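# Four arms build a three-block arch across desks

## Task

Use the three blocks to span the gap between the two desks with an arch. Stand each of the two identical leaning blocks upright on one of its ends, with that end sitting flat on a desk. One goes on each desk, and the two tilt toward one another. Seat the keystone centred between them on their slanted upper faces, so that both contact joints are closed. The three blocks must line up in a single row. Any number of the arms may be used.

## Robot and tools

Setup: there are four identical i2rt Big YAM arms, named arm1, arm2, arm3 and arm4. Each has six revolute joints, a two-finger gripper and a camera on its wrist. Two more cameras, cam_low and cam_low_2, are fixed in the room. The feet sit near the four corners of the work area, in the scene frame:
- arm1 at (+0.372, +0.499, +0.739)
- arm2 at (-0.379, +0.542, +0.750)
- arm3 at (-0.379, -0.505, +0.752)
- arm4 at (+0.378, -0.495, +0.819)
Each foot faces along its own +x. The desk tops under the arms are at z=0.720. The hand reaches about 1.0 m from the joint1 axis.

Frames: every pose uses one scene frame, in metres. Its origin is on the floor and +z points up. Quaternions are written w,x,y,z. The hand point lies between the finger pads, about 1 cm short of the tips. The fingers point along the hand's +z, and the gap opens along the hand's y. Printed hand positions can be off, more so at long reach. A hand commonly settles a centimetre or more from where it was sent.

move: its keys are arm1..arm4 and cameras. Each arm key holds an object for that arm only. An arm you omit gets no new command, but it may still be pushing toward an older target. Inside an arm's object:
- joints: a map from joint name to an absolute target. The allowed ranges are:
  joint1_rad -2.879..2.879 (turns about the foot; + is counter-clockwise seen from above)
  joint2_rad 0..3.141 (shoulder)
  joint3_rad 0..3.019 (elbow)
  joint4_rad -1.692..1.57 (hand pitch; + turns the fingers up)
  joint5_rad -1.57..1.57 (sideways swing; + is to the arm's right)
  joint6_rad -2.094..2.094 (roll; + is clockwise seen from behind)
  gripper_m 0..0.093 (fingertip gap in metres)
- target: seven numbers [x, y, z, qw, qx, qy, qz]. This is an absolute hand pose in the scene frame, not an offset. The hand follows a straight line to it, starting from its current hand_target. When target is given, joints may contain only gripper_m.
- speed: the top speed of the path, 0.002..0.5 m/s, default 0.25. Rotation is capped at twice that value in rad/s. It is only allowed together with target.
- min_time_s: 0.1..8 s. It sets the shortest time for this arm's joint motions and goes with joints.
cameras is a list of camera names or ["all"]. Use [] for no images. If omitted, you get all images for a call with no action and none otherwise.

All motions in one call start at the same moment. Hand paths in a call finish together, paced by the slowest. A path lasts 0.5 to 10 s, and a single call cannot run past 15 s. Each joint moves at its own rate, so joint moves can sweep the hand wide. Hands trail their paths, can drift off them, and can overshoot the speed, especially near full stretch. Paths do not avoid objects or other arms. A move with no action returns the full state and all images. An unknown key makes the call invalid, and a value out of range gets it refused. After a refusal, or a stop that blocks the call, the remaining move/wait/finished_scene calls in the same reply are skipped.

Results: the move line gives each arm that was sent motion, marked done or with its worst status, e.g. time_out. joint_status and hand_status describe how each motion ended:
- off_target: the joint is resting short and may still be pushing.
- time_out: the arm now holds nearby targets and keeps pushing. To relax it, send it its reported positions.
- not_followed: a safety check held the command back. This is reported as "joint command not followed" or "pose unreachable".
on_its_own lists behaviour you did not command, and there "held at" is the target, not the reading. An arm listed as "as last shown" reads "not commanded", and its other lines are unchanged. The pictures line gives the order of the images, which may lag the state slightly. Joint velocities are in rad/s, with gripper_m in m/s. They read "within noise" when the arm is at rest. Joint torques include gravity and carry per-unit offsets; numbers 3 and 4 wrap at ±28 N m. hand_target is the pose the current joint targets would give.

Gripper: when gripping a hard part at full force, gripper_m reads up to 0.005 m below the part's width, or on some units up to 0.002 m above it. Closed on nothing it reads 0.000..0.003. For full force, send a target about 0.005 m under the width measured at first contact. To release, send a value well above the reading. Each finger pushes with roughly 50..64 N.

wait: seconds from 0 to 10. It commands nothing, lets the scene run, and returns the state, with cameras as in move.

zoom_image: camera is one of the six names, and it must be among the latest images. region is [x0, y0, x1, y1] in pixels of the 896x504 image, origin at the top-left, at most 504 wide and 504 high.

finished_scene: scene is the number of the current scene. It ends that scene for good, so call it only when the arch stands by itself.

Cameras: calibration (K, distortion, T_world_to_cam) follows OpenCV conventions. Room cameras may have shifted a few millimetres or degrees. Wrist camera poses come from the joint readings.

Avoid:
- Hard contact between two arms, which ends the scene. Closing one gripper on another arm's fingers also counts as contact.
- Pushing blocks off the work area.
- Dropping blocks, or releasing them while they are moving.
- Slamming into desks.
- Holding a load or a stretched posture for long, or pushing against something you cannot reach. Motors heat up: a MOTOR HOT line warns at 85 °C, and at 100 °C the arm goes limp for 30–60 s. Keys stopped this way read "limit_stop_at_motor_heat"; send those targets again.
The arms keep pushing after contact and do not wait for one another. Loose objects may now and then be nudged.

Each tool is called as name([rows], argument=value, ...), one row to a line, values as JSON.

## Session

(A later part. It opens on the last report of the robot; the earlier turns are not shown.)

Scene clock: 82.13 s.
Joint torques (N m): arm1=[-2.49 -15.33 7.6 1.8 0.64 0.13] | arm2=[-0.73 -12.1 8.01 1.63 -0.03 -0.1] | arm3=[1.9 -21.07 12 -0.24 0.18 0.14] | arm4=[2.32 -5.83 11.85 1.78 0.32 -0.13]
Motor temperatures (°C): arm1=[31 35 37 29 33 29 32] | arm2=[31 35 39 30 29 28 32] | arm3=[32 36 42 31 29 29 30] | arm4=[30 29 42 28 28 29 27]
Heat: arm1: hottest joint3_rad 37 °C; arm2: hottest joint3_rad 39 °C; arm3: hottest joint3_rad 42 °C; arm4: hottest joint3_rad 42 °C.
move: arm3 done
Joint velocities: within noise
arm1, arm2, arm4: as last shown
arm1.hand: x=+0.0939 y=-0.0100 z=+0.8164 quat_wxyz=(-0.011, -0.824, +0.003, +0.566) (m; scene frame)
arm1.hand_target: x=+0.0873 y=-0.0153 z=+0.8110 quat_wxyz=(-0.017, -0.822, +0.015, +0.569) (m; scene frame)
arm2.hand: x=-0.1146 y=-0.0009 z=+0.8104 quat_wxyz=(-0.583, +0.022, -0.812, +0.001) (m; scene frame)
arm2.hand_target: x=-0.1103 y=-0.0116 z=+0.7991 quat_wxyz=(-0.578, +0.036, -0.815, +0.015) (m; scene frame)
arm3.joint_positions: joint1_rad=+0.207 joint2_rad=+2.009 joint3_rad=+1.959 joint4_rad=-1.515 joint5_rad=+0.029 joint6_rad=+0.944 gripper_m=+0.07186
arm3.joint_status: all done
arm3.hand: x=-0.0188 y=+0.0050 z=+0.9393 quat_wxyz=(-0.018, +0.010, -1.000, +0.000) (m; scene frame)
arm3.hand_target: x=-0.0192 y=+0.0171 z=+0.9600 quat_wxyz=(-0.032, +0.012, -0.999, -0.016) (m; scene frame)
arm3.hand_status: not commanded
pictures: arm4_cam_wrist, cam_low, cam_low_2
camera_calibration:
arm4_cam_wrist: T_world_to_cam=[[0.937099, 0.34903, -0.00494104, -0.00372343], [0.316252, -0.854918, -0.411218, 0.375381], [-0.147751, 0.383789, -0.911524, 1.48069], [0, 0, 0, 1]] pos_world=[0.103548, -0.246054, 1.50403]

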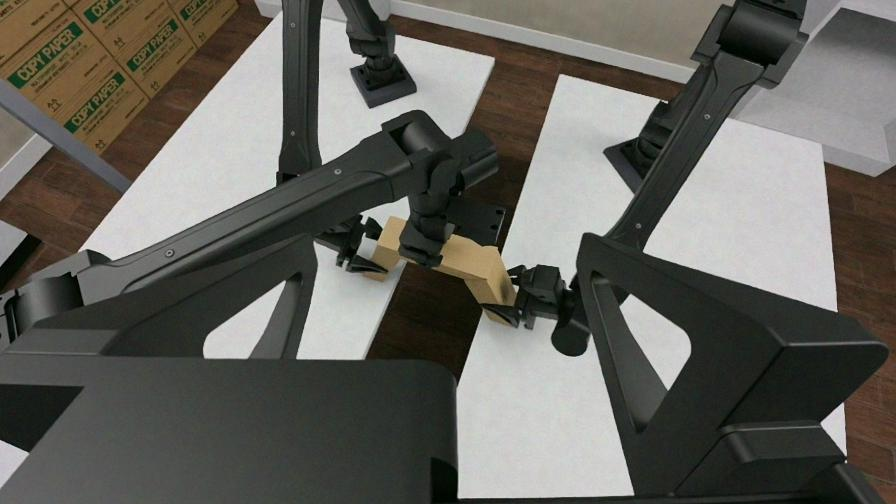

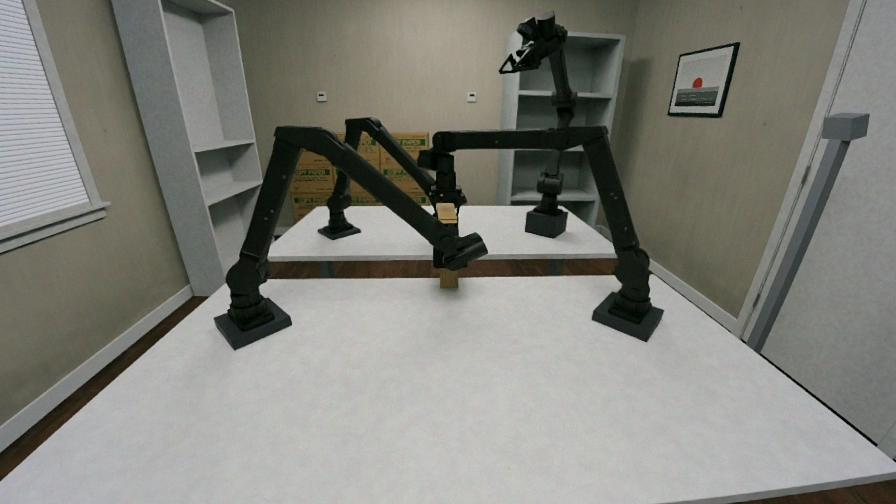

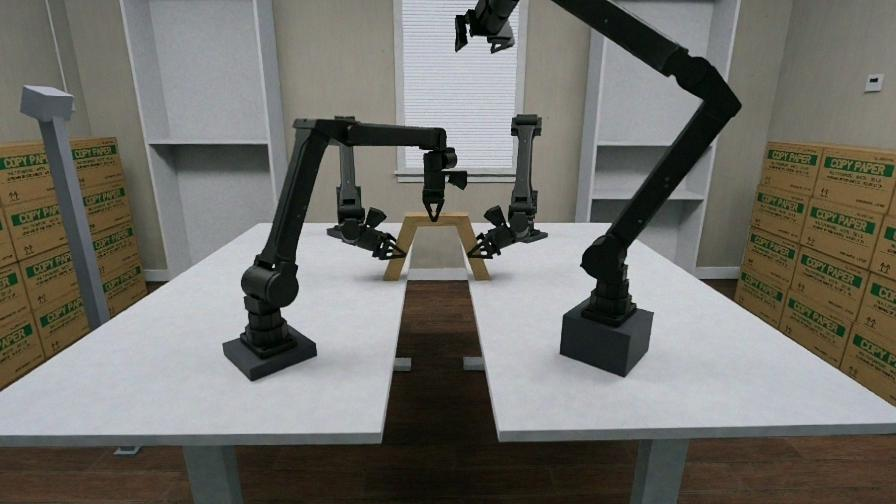

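move(arm3={"joints": {"gripper_m": 0.093}})

move(arm3={"target": [-0.0175, 0.0195, 0.985, -0.032, 0.012, -0.9990, -0.016], "speed": 0.06}, cameras=["cam_low_2", "cam_low", "arm4_cam_wrist"])

zoom_image(camera="cam_low", region=[420, 180, 480, 240])

zoom_image(camera="cam_low_2", region=[390, 170, 500, 260])

Scene clock: 83.07 s.
Joint torques (N m): arm1=[-1.44 -15.68 7.5 1.77 0.63 0.15] | arm2=[-1.08 -11.99 7.97 1.63 -0.03 -0.11] | arm3=[1.32 -21.42 11.95 -0.27 0.19 0.12] | arm4=[2.32 -5.83 11.86 1.78 0.32 -0.13]
Motor temperatures (°C): arm1=[31 35 37 29 33 29 32] | arm2=[31 35 39 30 29 28 32] | arm3=[32 36 42 31 29 29 30] | arm4=[30 29 42 28 28 29 27]
Heat: arm1: hottest joint3_rad 37 °C; arm2: hottest joint3_rad 39 °C; arm3: hottest joint3_rad 42 °C; arm4: hottest joint3_rad 42 °C.
move: arm3 done
Joint velocities: within noise
arm1, arm2, arm4: as last shown
arm3.joint_positions: joint1_rad=+0.207 joint2_rad=+2.009 joint3_rad=+1.959 joint4_rad=-1.515 joint5_rad=+0.029 joint6_rad=+0.944 gripper_m=+0.09283
arm3.joint_status: all done
arm3.hand: x=-0.0188 y=+0.0050 z=+0.9393 quat_wxyz=(-0.018, +0.010, -1.000, +0.000) (m; scene frame)
arm3.hand_target: x=-0.0192 y=+0.0171 z=+0.9600 quat_wxyz=(-0.032, +0.012, -0.999, -0.016) (m; scene frame)
arm3.hand_status: not commanded
pictures: none

Scene clock: 84.23 s.
Joint torques (N m): arm1=[-2.43 -15.79 7.57 1.69 0.63 0.05] | arm2=[-0.97 -12.1 7.91 1.7 -0.02 -0.1] | arm3=[1.55 -20.48 13.05 -0.38 0.19 0.14] | arm4=[2.37 -5.71 11.88 1.77 0.32 -0.13]
Motor temperatures (°C): arm1=[31 35 37 29 33 29 32] | arm2=[31 35 39 30 29 28 32] | arm3=[32 36 43 31 29 29 30] | arm4=[30 29 42 28 28 29 27]
Heat: arm1: hottest joint3_rad 37 °C; arm2: hottest joint3_rad 39 °C; arm3: hottest joint3_rad 43 °C; arm4: hottest joint3_rad 42 °C.
move: arm3 off_target
Joint velocities: within noise
arm1, arm2, arm4: as last shown
arm3.joint_positions: joint1_rad=+0.207 joint2_rad=+2.009 joint3_rad=+2.025 joint4_rad=-1.584 joint5_rad=+0.029 joint6_rad=+0.944 gripper_m=+0.09292
arm3.joint_status: not commanded
arm3.hand: x=-0.0192 y=+0.0045 z=+0.9647 quat_wxyz=(-0.018, +0.010, -1.000, +0.001) (m; scene frame)
arm3.hand_target: x=-0.0184 y=+0.0185 z=+0.9850 quat_wxyz=(-0.032, +0.012, -0.999, -0.017) (m; scene frame)
arm3.hand_status: off_target (0.025 m and 2.6 deg from the pose sent, 0.048 m and 2.4 deg at the start)
pictures: arm4_cam_wrist, cam_low, cam_low_2
camera_calibration:
arm4_cam_wrist: T_world_to_cam=[[0.937099, 0.34903, -0.00494104, -0.00372343], [0.316252, -0.854918, -0.411218, 0.375381], [-0.147751, 0.383789, -0.911524, 1.48069], [0, 0, 0, 1]] pos_world=[0.103548, -0.246054, 1.50403]

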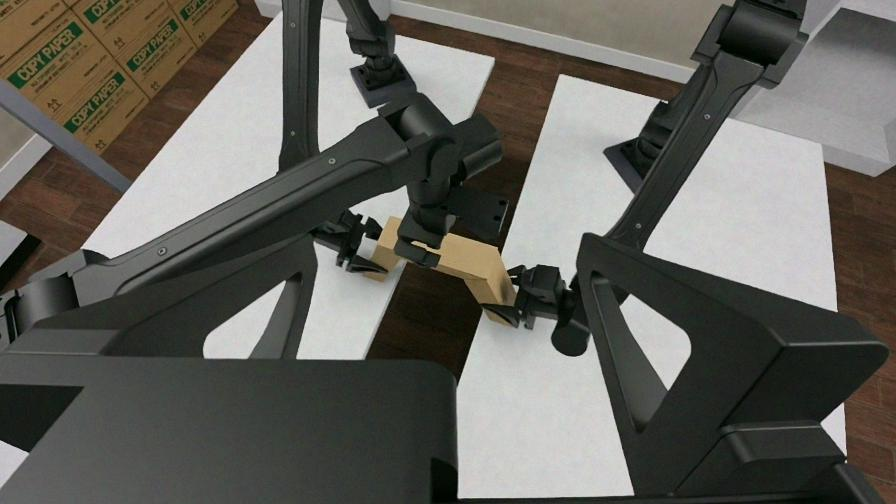

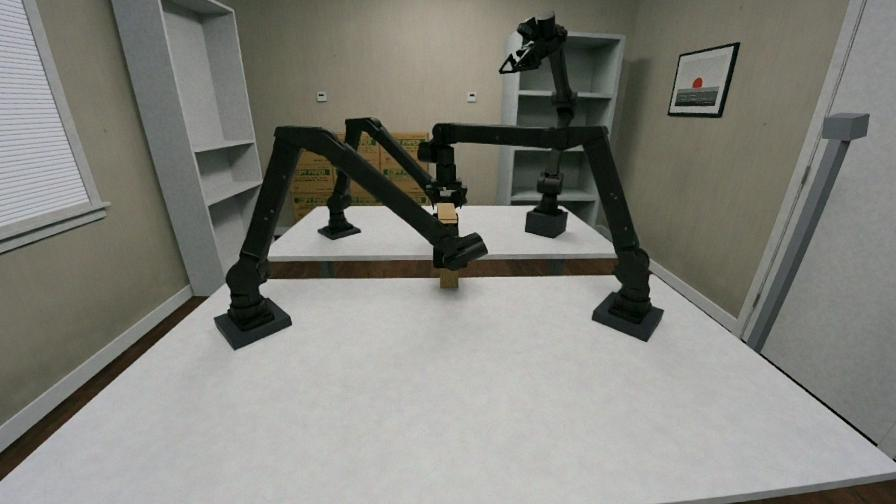

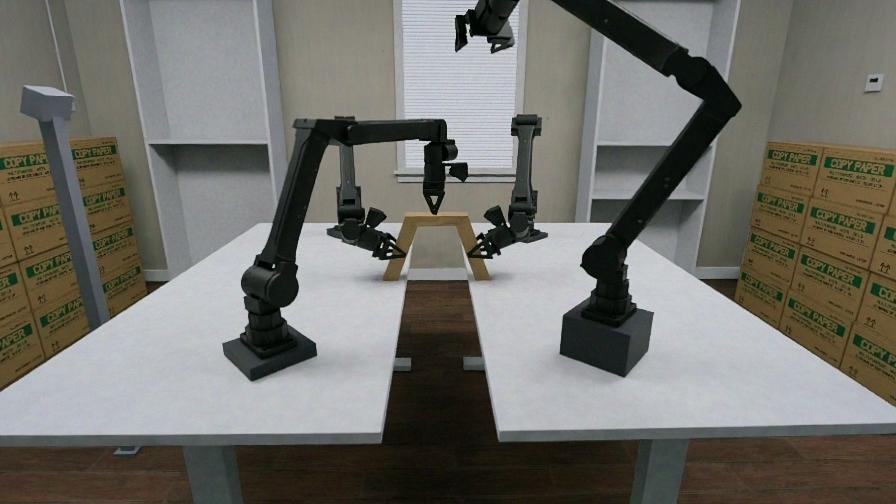

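Scaled by 8.400 from the camera's 896x504 image, which has a finer 1280x720 frame.

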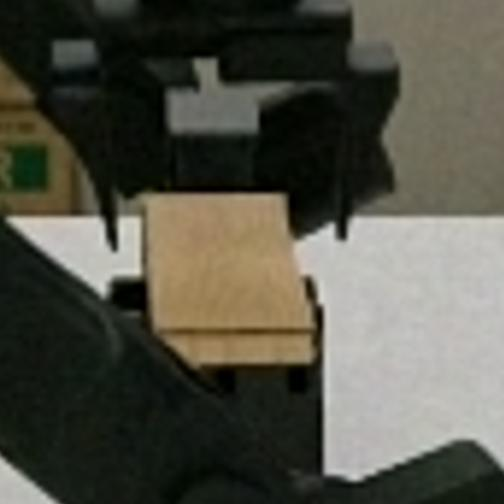

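Scaled by 4.582 from the camera's 896x504 image, which has a finer 1280x720 frame.

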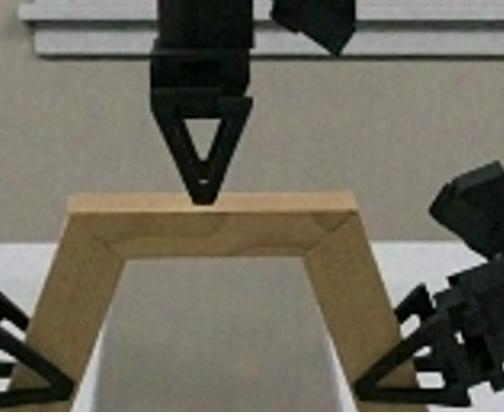

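move(arm3={"target": [-0.0184, 0.0185, 1.06, -0.028, 0.012, -0.9990, -0.016], "speed": 0.12}, cameras=["cam_low_2", "cam_low"])

zoom_image(camera="cam_low", region=[410, 160, 490, 240])

zoom_image(camera="cam_low_2", region=[390, 170, 500, 260])

Scene clock: 85.63 s.
Joint torques (N m): arm1=[-1.79 -15.62 7.66 1.81 0.57 0.13] | arm2=[-1.2 -12.04 8.02 1.68 -0.01 -0.1] | arm3=[1.14 -23.65 12.97 -0.13 -0.02 0.08] | arm4=[2.32 -5.77 11.85 1.8 0.32 -0.13]
Motor temperatures (°C): arm1=[31 35 38 29 33 29 32] | arm2=[31 35 39 30 29 28 32] | arm3=[32 36 43 31 29 29 30] | arm4=[30 29 42 28 28 29 27]
Heat: arm1: hottest joint3_rad 38 °C; arm2: hottest joint3_rad 39 °C; arm3: hottest joint3_rad 43 °C; arm4: hottest joint3_rad 42 °C.
move: arm3 off_target
Joint velocities: within noise
arm1, arm2, arm4: as last shown
arm3.joint_positions: joint1_rad=+0.207 joint2_rad=+2.010 joint3_rad=+2.166 joint4_rad=-1.679 joint5_rad=+0.029 joint6_rad=+0.944 gripper_m=+0.09292
arm3.joint_status: not commanded
arm3.hand: x=-0.0160 y=+0.0093 z=+1.0181 quat_wxyz=(-0.031, +0.009, -0.999, -0.017) (m; scene frame)
arm3.hand_target: x=-0.0199 y=+0.0163 z=+1.0590 quat_wxyz=(-0.052, +0.013, -0.997, -0.050) (m; scene frame)
arm3.hand_status: off_target (0.043 m and 0.4 deg from the pose sent, 0.096 m and 2.3 deg at the start; a joint's target at an end of its range on 27 of 37 steps)
pictures: cam_low, cam_low_2

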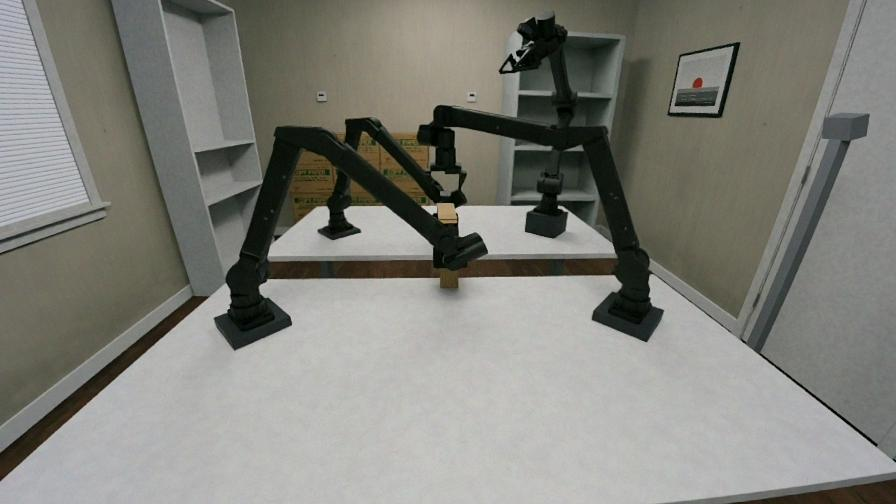

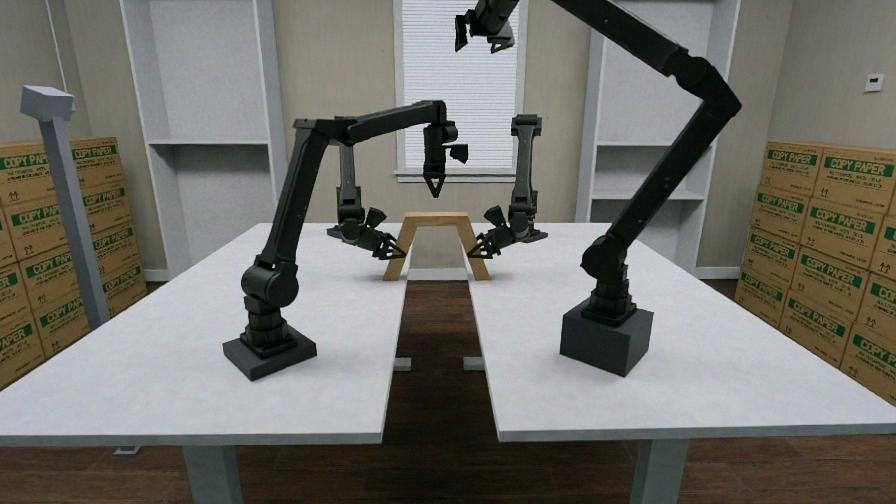

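Scaled by 6.300 from the camera's 896x504 image, which has a finer 1280x720 frame.

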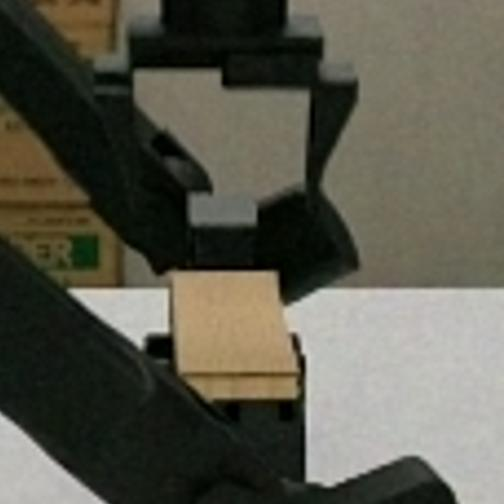

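Scaled by 4.582 from the camera's 896x504 image, which has a finer 1280x720 frame.

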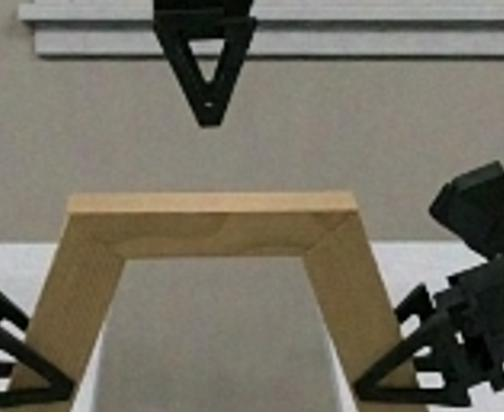

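move(arm3={"joints": {"joint1_rad": 0.25, "joint2_rad": 0.7, "joint3_rad": 1.4, "joint4_rad": -1.3}, "min_time_s": 3.5}, cameras=["cam_low_2", "arm4_cam_wrist"])

zoom_image(camera="cam_low_2", region=[370, 190, 510, 300])

zoom_image(camera="arm4_cam_wrist", region=[320, 170, 560, 340])

Scene clock: 90.23 s.
Joint torques (N m): arm1=[-2.9 -15.33 7.36 1.8 0.54 0.11] | arm2=[-0.97 -11.93 7.98 1.72 -0.01 -0.09] | arm3=[1.73 0.67 7.41 2.18 -0.09 0.02] | arm4=[2.32 -5.77 11.86 1.77 0.32 -0.14]
Motor temperatures (°C): arm1=[31 35 38 29 33 29 32] | arm2=[31 35 39 30 29 28 32] | arm3=[32 35 43 31 29 29 30] | arm4=[30 29 42 28 28 29 27]
Heat: arm1: hottest joint3_rad 38 °C; arm2: hottest joint3_rad 39 °C; arm3: hottest joint3_rad 43 °C; arm4: hottest joint3_rad 42 °C.
move: arm3 done
Joint velocities: within noise
arm1, arm2, arm4: as last shown
arm3.joint_positions: joint1_rad=+0.237 joint2_rad=+0.698 joint3_rad=+1.403 joint4_rad=-1.322 joint5_rad=+0.029 joint6_rad=+0.944 gripper_m=+0.09292
arm3.joint_status: all done
arm3.hand: x=-0.2335 y=-0.2888 z=+1.2861 quat_wxyz=(-0.275, +0.016, -0.885, -0.376) (m; scene frame)
arm3.hand_target: x=-0.2346 y=-0.2832 z=+1.2890 quat_wxyz=(-0.275, +0.021, -0.880, -0.385) (m; scene frame)
arm3.hand_status: not commanded
pictures: arm4_cam_wrist, cam_low_2
camera_calibration:
arm4_cam_wrist: T_world_to_cam=[[0.937099, 0.34903, -0.00494104, -0.00372343], [0.316252, -0.854918, -0.411218, 0.375381], [-0.147751, 0.383789, -0.911524, 1.48069], [0, 0, 0, 1]] pos_world=[0.103548, -0.246054, 1.50403]

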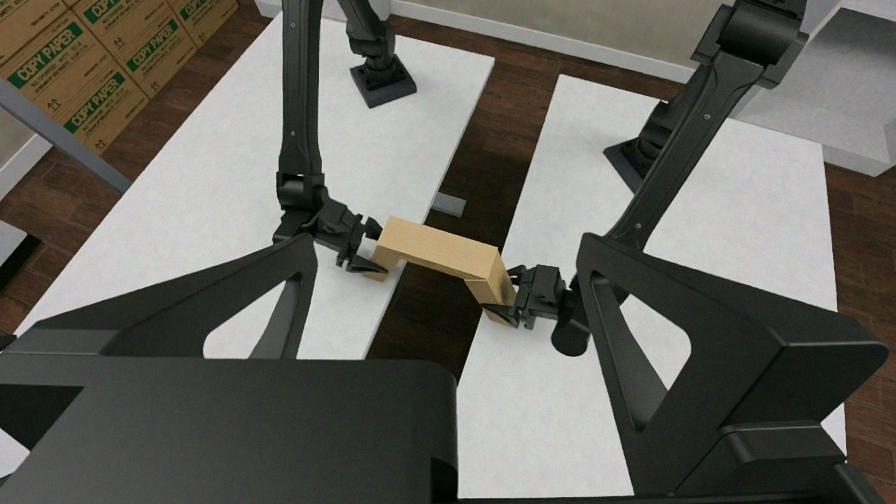

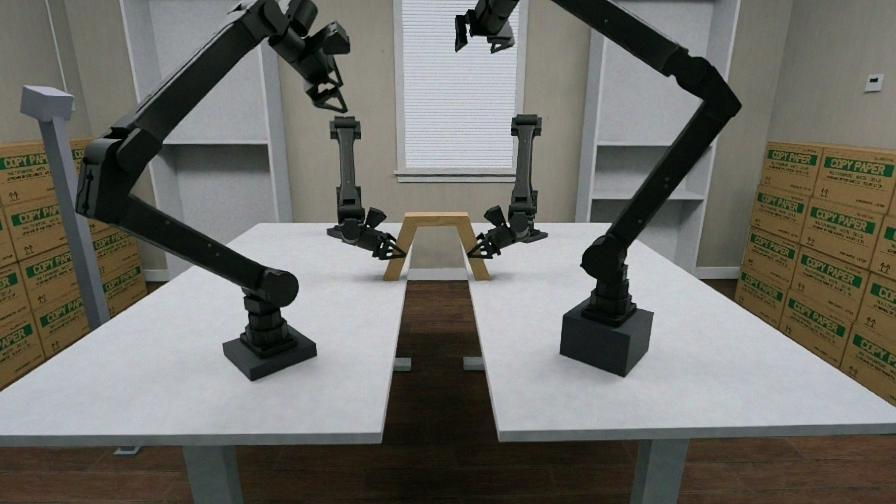

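Scaled by 3.600 from the camera's 896x504 image, which has a finer 1280x720 frame.

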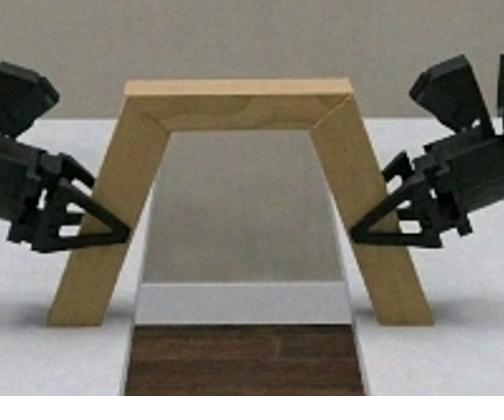

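Scaled by 2.100 from the camera's 896x504 image, which has a finer 1280x720 frame.

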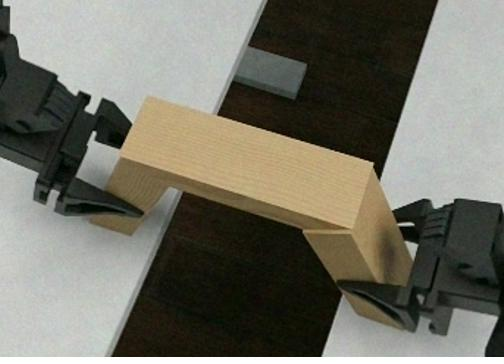

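move(arm2={"joints": {"gripper_m": 0.07}}, cameras=["cam_low_2", "arm4_cam_wrist"])

zoom_image(camera="cam_low_2", region=[370, 190, 510, 300])

zoom_image(camera="arm4_cam_wrist", region=[320, 170, 560, 340])

Scene clock: 91.13 s.
Joint torques (N m): arm1=[-2.2 -15.44 7.54 1.76 0.6 0.12] | arm2=[-0.85 -15.27 7.82 1.51 -0.74 0.01] | arm3=[1.49 0.5 7.49 2.03 -0.09 0] | arm4=[2.32 -5.77 11.88 1.78 0.32 -0.13]
Motor temperatures (°C): arm1=[31 35 38 29 33 29 32] | arm2=[31 35 39 30 29 28 32] | arm3=[32 35 42 31 29 29 30] | arm4=[30 29 42 28 28 29 27]
Heat: arm1: hottest joint3_rad 38 °C; arm2: hottest joint3_rad 39 °C; arm3: hottest joint3_rad 42 °C; arm4: hottest joint3_rad 42 °C.
move: arm2 done
Joint velocities: within noise
arm1, arm3, arm4: as last shown
arm2.joint_positions: joint1_rad=-0.626 joint2_rad=+2.057 joint3_rad=+1.266 joint4_rad=-0.384 joint5_rad=-1.202 joint6_rad=-1.151 gripper_m=+0.06987
arm2.joint_status: all done
arm2.hand: x=-0.1160 y=+0.0001 z=+0.7872 quat_wxyz=(-0.575, +0.015, -0.818, -0.006) (m; scene frame)
arm2.hand_target: x=-0.1103 y=-0.0117 z=+0.7993 quat_wxyz=(-0.578, +0.036, -0.815, +0.015) (m; scene frame)
arm2.hand_status: not commanded
pictures: arm4_cam_wrist, cam_low_2
camera_calibration:
arm4_cam_wrist: T_world_to_cam=[[0.937099, 0.34903, -0.00494104, -0.00372343], [0.316252, -0.854918, -0.411218, 0.375381], [-0.147751, 0.383789, -0.911524, 1.48069], [0, 0, 0, 1]] pos_world=[0.103548, -0.246054, 1.50403]

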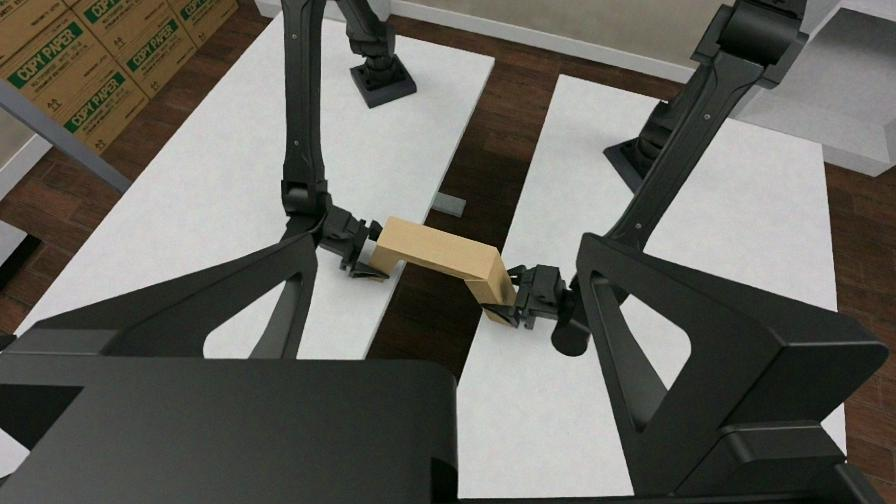

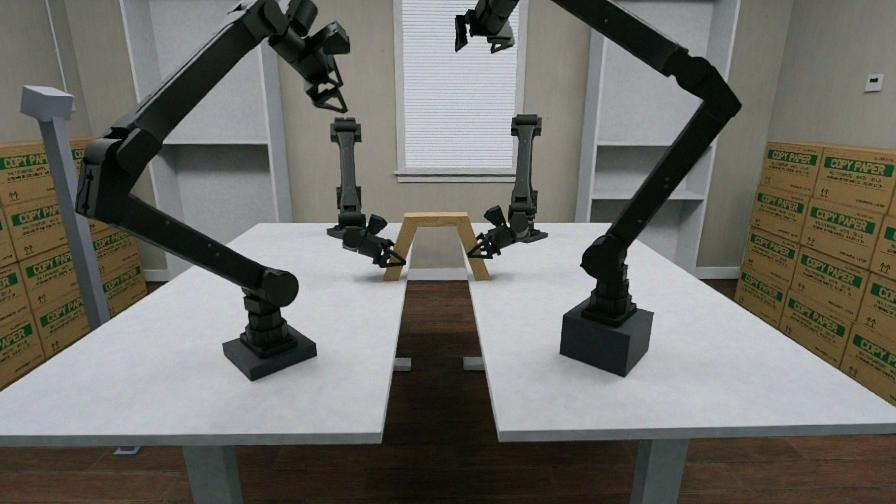

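Scaled by 3.600 from the camera's 896x504 image, which has a finer 1280x720 frame.

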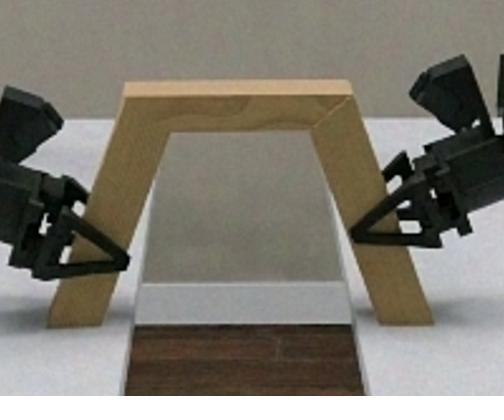

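Scaled by 2.100 from the camera's 896x504 image, which has a finer 1280x720 frame.

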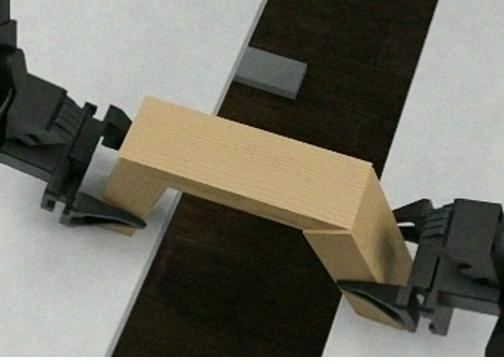

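move(arm1={"joints": {"gripper_m": 0.07}}, cameras=["cam_low_2", "arm4_cam_wrist"])

zoom_image(camera="cam_low_2", region=[370, 190, 510, 300])

zoom_image(camera="arm4_cam_wrist", region=[320, 170, 560, 340])

Scene clock: 91.87 s.
Joint torques (N m): arm1=[-2.37 -16.44 7.49 1.59 0.58 0.08] | arm2=[-0.91 -15.21 7.71 1.52 -0.73 -0.01] | arm3=[1.38 0.79 7.58 2.09 -0.09 0.02] | arm4=[2.37 -5.77 11.86 1.8 0.32 -0.14]
Motor temperatures (°C): arm1=[31 35 38 29 33 29 32] | arm2=[31 35 39 30 29 28 32] | arm3=[32 35 42 31 29 29 30] | arm4=[30 29 42 28 28 29 27]
Heat: arm1: hottest joint3_rad 38 °C; arm2: hottest joint3_rad 39 °C; arm3: hottest joint3_rad 42 °C; arm4: hottest joint3_rad 42 °C.
move: arm1 done
Joint velocities: within noise
arm1.joint_positions: joint1_rad=+0.605 joint2_rad=+1.910 joint3_rad=+1.125 joint4_rad=-0.231 joint5_rad=+1.148 joint6_rad=+0.988 gripper_m=+0.06992
arm1.joint_status: all done
arm1.hand: x=+0.0937 y=-0.0108 z=+0.8141 quat_wxyz=(-0.012, -0.824, +0.004, +0.566) (m; scene frame)
arm1.hand_target: x=+0.0873 y=-0.0153 z=+0.8112 quat_wxyz=(-0.017, -0.822, +0.015, +0.569) (m; scene frame)
arm1.hand_status: not commanded
arm2, arm3, arm4: as last shown
arm2.joint_positions: joint1_rad=-0.626 joint2_rad=+2.057 joint3_rad=+1.266 joint4_rad=-0.384 joint5_rad=-1.202 joint6_rad=-1.151 gripper_m=+0.06988
pictures: arm4_cam_wrist, cam_low_2
camera_calibration:
arm4_cam_wrist: T_world_to_cam=[[0.937099, 0.34903, -0.00494104, -0.00372343], [0.316252, -0.854918, -0.411218, 0.375381], [-0.147751, 0.383789, -0.911524, 1.48069], [0, 0, 0, 1]] pos_world=[0.103548, -0.246054, 1.50403]

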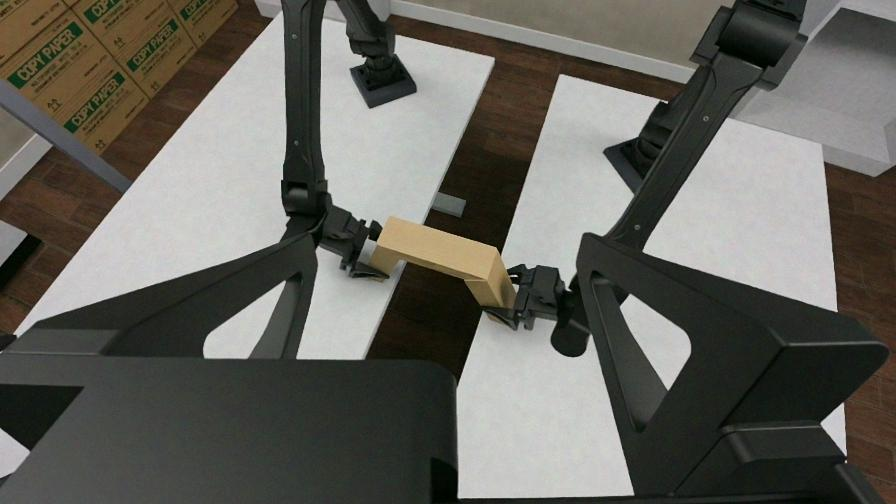

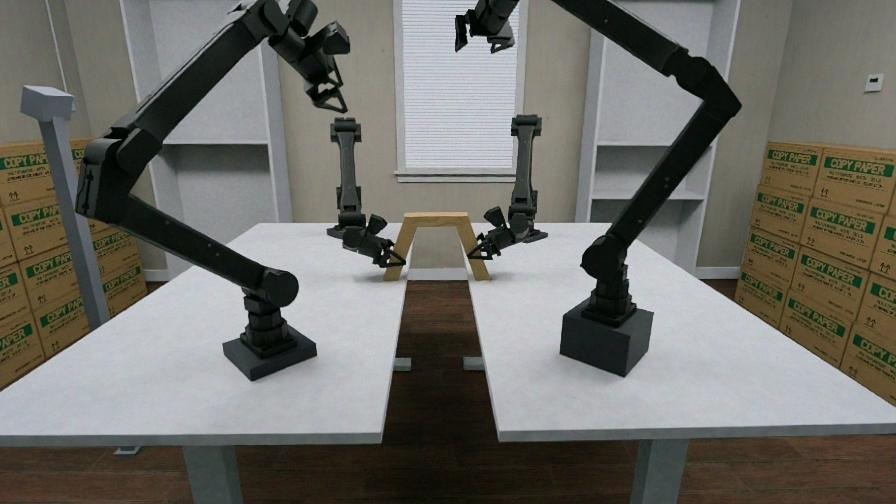

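Scaled by 3.600 from the camera's 896x504 image, which has a finer 1280x720 frame.

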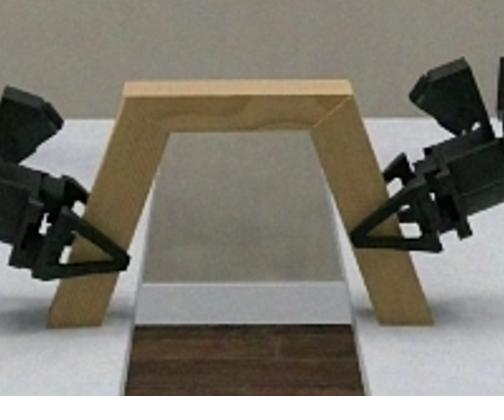

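Scaled by 2.100 from the camera's 896x504 image, which has a finer 1280x720 frame.

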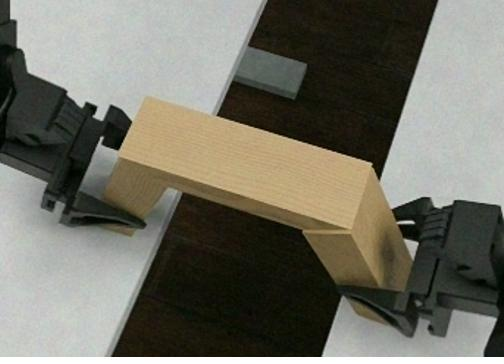

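move(arm1={"joints": {"gripper_m": 0.093}}, arm2={"joints": {"gripper_m": 0.093}}, arm4={"target": [0.0, -0.01, 1.19, 0.2144, -0.6738, 0.6738, 0.2144], "speed": 0.2}, cameras=["cam_low_2", "arm4_cam_wrist"])

zoom_image(camera="cam_low_2", region=[370, 190, 510, 300])

zoom_image(camera="arm4_cam_wrist", region=[290, 150, 590, 280])

Scene clock: 94.73 s.
Joint torques (N m): arm1=[-2.32 -16.03 7.69 1.43 0.57 0.11] | arm2=[-0.91 -15.21 7.76 1.54 -0.73 0.01] | arm3=[1.67 0.5 7.42 2.11 -0.09 0] | arm4=[0.5 -16.03 15.8 0.55 0.23 0.09]
Motor temperatures (°C): arm1=[31 35 38 29 33 29 31] | arm2=[31 35 39 30 29 28 32] | arm3=[32 35 42 31 29 29 30] | arm4=[30 29 43 28 28 29 27]
Heat: arm1: hottest joint3_rad 38 °C; arm2: hottest joint3_rad 39 °C; arm3: hottest joint3_rad 42 °C; arm4: hottest joint3_rad 43 °C.
move: arm1 done; arm2 done; arm4 off_target
Joint velocities: within noise
arm1.joint_positions: joint1_rad=+0.605 joint2_rad=+1.910 joint3_rad=+1.125 joint4_rad=-0.231 joint5_rad=+1.148 joint6_rad=+0.988 gripper_m=+0.09292
arm1.joint_status: all done
arm1.hand: x=+0.0937 y=-0.0108 z=+0.8141 quat_wxyz=(-0.012, -0.824, +0.004, +0.566) (m; scene frame)
arm1.hand_target: x=+0.0873 y=-0.0153 z=+0.8111 quat_wxyz=(-0.017, -0.822, +0.015, +0.569) (m; scene frame)
arm1.hand_status: not commanded
arm2.joint_positions: joint1_rad=-0.626 joint2_rad=+2.057 joint3_rad=+1.266 joint4_rad=-0.384 joint5_rad=-1.202 joint6_rad=-1.151 gripper_m=+0.09286
arm2.joint_status: all done
arm2.hand: x=-0.1160 y=+0.0001 z=+0.7872 quat_wxyz=(-0.575, +0.015, -0.818, -0.006) (m; scene frame)
arm2.hand_target: x=-0.1103 y=-0.0117 z=+0.7993 quat_wxyz=(-0.578, +0.036, -0.815, +0.015) (m; scene frame)
arm2.hand_status: not commanded
arm3: as last shown
arm4.joint_positions: joint1_rad=-0.046 joint2_rad=+1.657 joint3_rad=+1.844 joint4_rad=-1.300 joint5_rad=+0.421 joint6_rad=+0.665 gripper_m=+0.09398
arm4.joint_status: not commanded
arm4.hand: x=+0.0025 y=-0.0214 z=+1.1823 quat_wxyz=(-0.216, +0.683, -0.666, -0.209) (m; scene frame)
arm4.hand_target: x=+0.0004 y=-0.0103 z=+1.1899 quat_wxyz=(-0.215, +0.674, -0.674, -0.215) (m; scene frame)
arm4.hand_status: off_target (0.014 m and 1.5 deg from the pose sent, 0.291 m and 32.5 deg at the start)
pictures: arm4_cam_wrist, cam_low_2
camera_calibration:
arm4_cam_wrist: T_world_to_cam=[[0.999812, 0.0126556, 0.0146598, -0.0189112], [0.0123349, -0.999687, 0.0217591, -0.0452427], [0.0149306, -0.0215742, -0.999656, 1.30303], [0, 0, 0, 1]] pos_world=[0.0000106976, -0.0168774, 1.30384]

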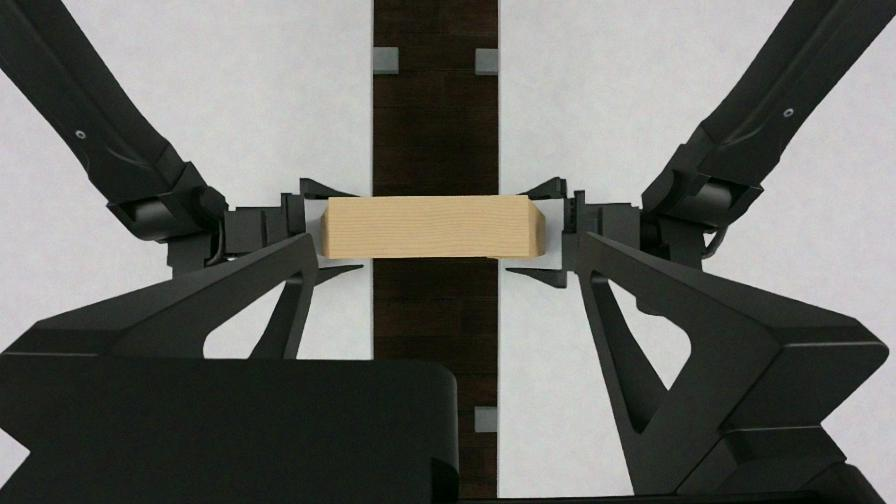

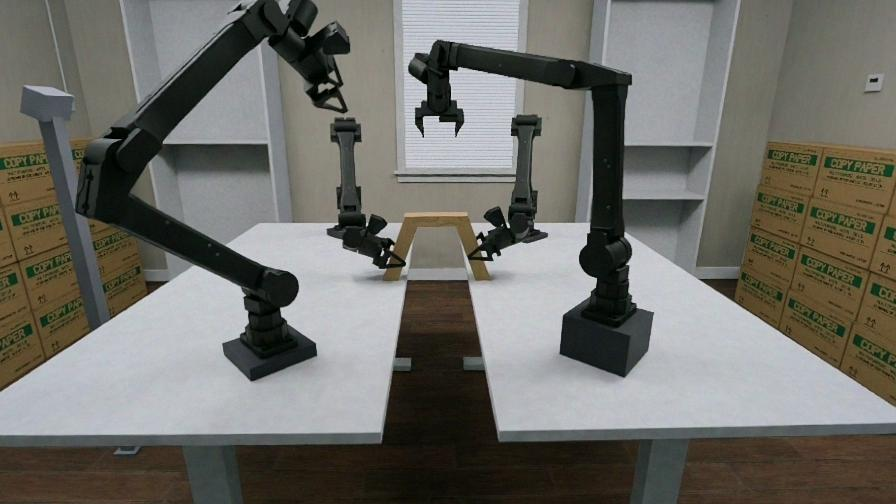

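Scaled by 3.600 from the camera's 896x504 image, which has a finer 1280x720 frame.

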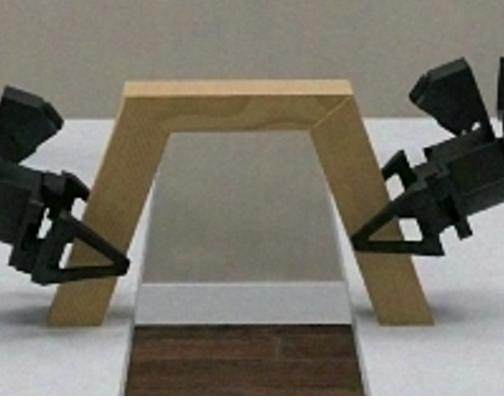

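Scaled by 1.680 from the camera's 896x504 image, which has a finer 1280x720 frame.

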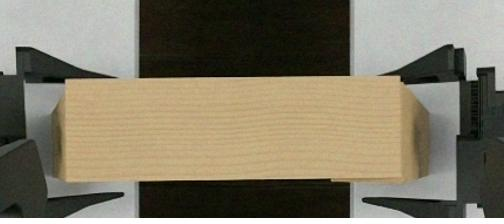

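zoom_image(camera="arm4_cam_wrist", region=[280, 165, 400, 285])

zoom_image(camera="arm4_cam_wrist", region=[480, 165, 600, 285])

Scaled by 4.200 from the camera's 896x504 image, which has a finer 1280x720 frame.

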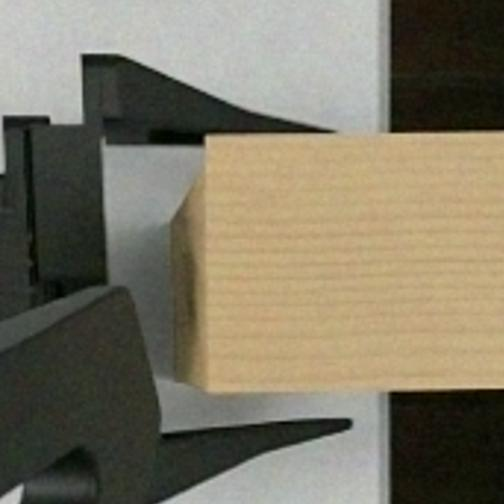

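Scaled by 4.200 from the camera's 896x504 image, which has a finer 1280x720 frame.

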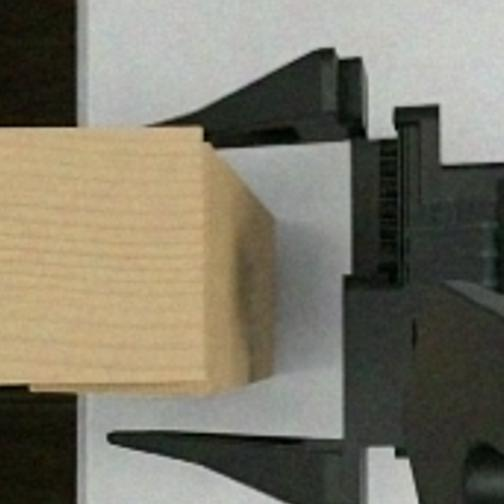

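move(arm1={"target": [0.120, -0.018, 0.826, 0.01, 0.832, -0.018, -0.554], "speed": 0.04}, arm2={"target": [-0.138, -0.011, 0.815, 0.557, -0.03, 0.83, -0.015], "speed": 0.04}, cameras=["cam_low_2", "arm4_cam_wrist"])

zoom_image(camera="cam_low_2", region=[370, 190, 510, 300])

zoom_image(camera="arm4_cam_wrist", region=[280, 165, 400, 285])

zoom_image(camera="arm4_cam_wrist", region=[480, 165, 600, 285])

Scene clock: 97.87 s.
Joint torques (N m): arm1=[-0.79 -18.26 9.33 0.46 0.63 0.21] | arm2=[-1.73 -16.5 8.76 0.4 -0.73 -0.03] | arm3=[0.85 0.67 7.32 2.19 -0.07 0.06] | arm4=[0.62 -16.15 15.79 0.59 0.24 0.1]
Motor temperatures (°C): arm1=[31 35 38 29 33 29 31] | arm2=[31 36 39 30 29 28 32] | arm3=[32 35 42 31 29 29 29] | arm4=[30 29 44 28 28 29 27]
Heat: arm1: hottest joint3_rad 38 °C; arm2: hottest joint3_rad 39 °C; arm3: hottest joint3_rad 42 °C; arm4: hottest joint3_rad 44 °C.
move: arm1 off_target; arm2 off_target
Joint velocities: within noise
arm1.joint_positions: joint1_rad=+0.645 joint2_rad=+1.910 joint3_rad=+1.152 joint4_rad=-0.471 joint5_rad=+1.150 joint6_rad=+1.175 gripper_m=+0.09293
arm1.joint_status: not commanded
arm1.hand: x=+0.1181 y=-0.0009 z=+0.8085 quat_wxyz=(+0.010, -0.835, +0.006, +0.550) (m; scene frame)
arm1.hand_target: x=+0.1203 y=-0.0173 z=+0.8263 quat_wxyz=(-0.010, -0.832, +0.018, +0.554) (m; scene frame)
arm1.hand_status: off_target (0.025 m and 2.8 deg from the pose sent, 0.030 m and 2.3 deg at the start)
arm2.joint_positions: joint1_rad=-0.656 joint2_rad=+2.033 joint3_rad=+1.266 joint4_rad=-0.545 joint5_rad=-1.169 joint6_rad=-1.275 gripper_m=+0.09286
arm2.joint_status: not commanded
arm2.hand: x=-0.1374 y=+0.0092 z=+0.7880 quat_wxyz=(-0.554, +0.012, -0.832, -0.013) (m; scene frame)
arm2.hand_target: x=-0.1384 y=-0.0097 z=+0.8153 quat_wxyz=(-0.557, +0.030, -0.830, +0.015) (m; scene frame)
arm2.hand_status: off_target (0.034 m and 3.9 deg from the pose sent, 0.037 m and 3.8 deg at the start)
arm3: as last shown
arm4.joint_positions: joint1_rad=-0.046 joint2_rad=+1.657 joint3_rad=+1.844 joint4_rad=-1.301 joint5_rad=+0.421 joint6_rad=+0.665 gripper_m=+0.09398
arm4.joint_status: not commanded
arm4.hand: x=+0.0026 y=-0.0214 z=+1.1823 quat_wxyz=(-0.216, +0.683, -0.666, -0.209) (m; scene frame)
arm4.hand_target: x=+0.0005 y=-0.0104 z=+1.1898 quat_wxyz=(-0.215, +0.674, -0.674, -0.215) (m; scene frame)
arm4.hand_status: not commanded
pictures: arm4_cam_wrist, cam_low_2
camera_calibration:
arm4_cam_wrist: T_world_to_cam=[[0.999815, 0.0123619, 0.0147613, -0.0190485], [0.0120346, -0.999684, 0.0220542, -0.0456284], [0.0150293, -0.0218725, -0.999648, 1.30302], [0, 0, 0, 1]] pos_world=[0.00001067, -0.0168783, 1.30384]

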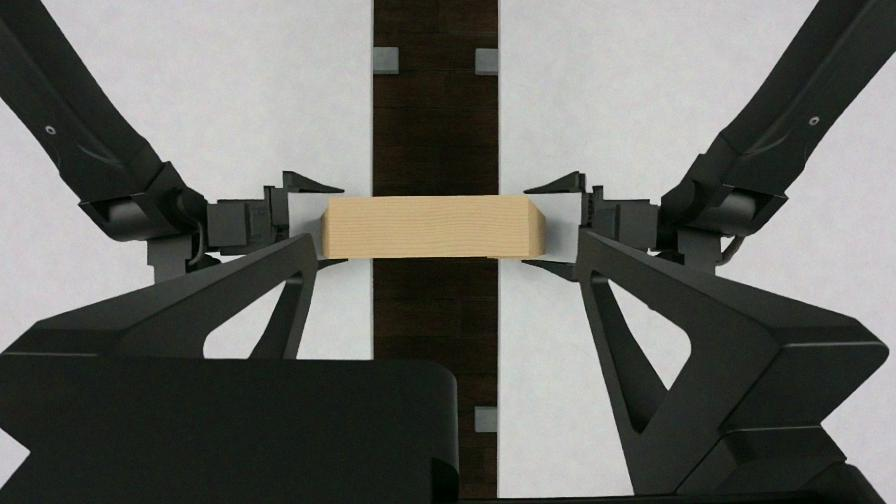

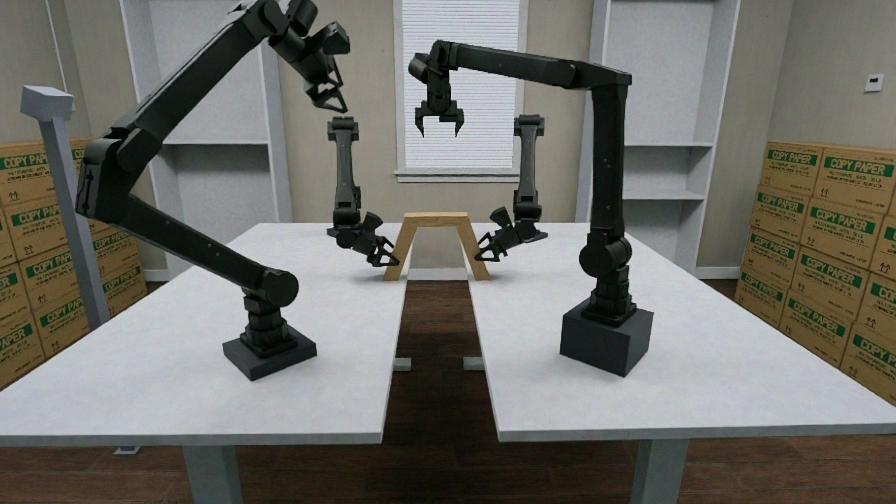

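Scaled by 3.600 from the camera's 896x504 image, which has a finer 1280x720 frame.

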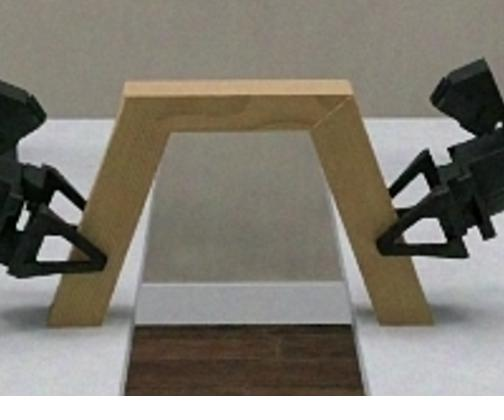

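Scaled by 4.200 from the camera's 896x504 image, which has a finer 1280x720 frame.

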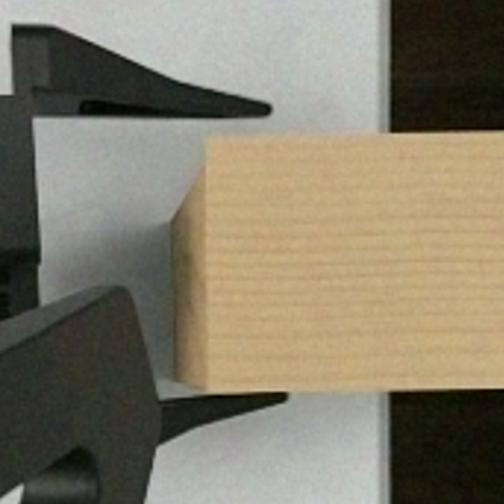

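Scaled by 4.200 from the camera's 896x504 image, which has a finer 1280x720 frame.

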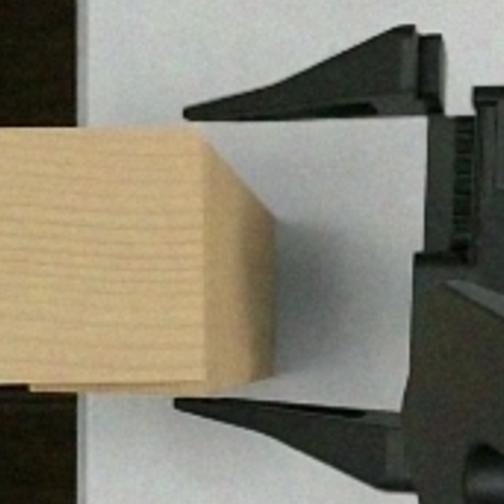

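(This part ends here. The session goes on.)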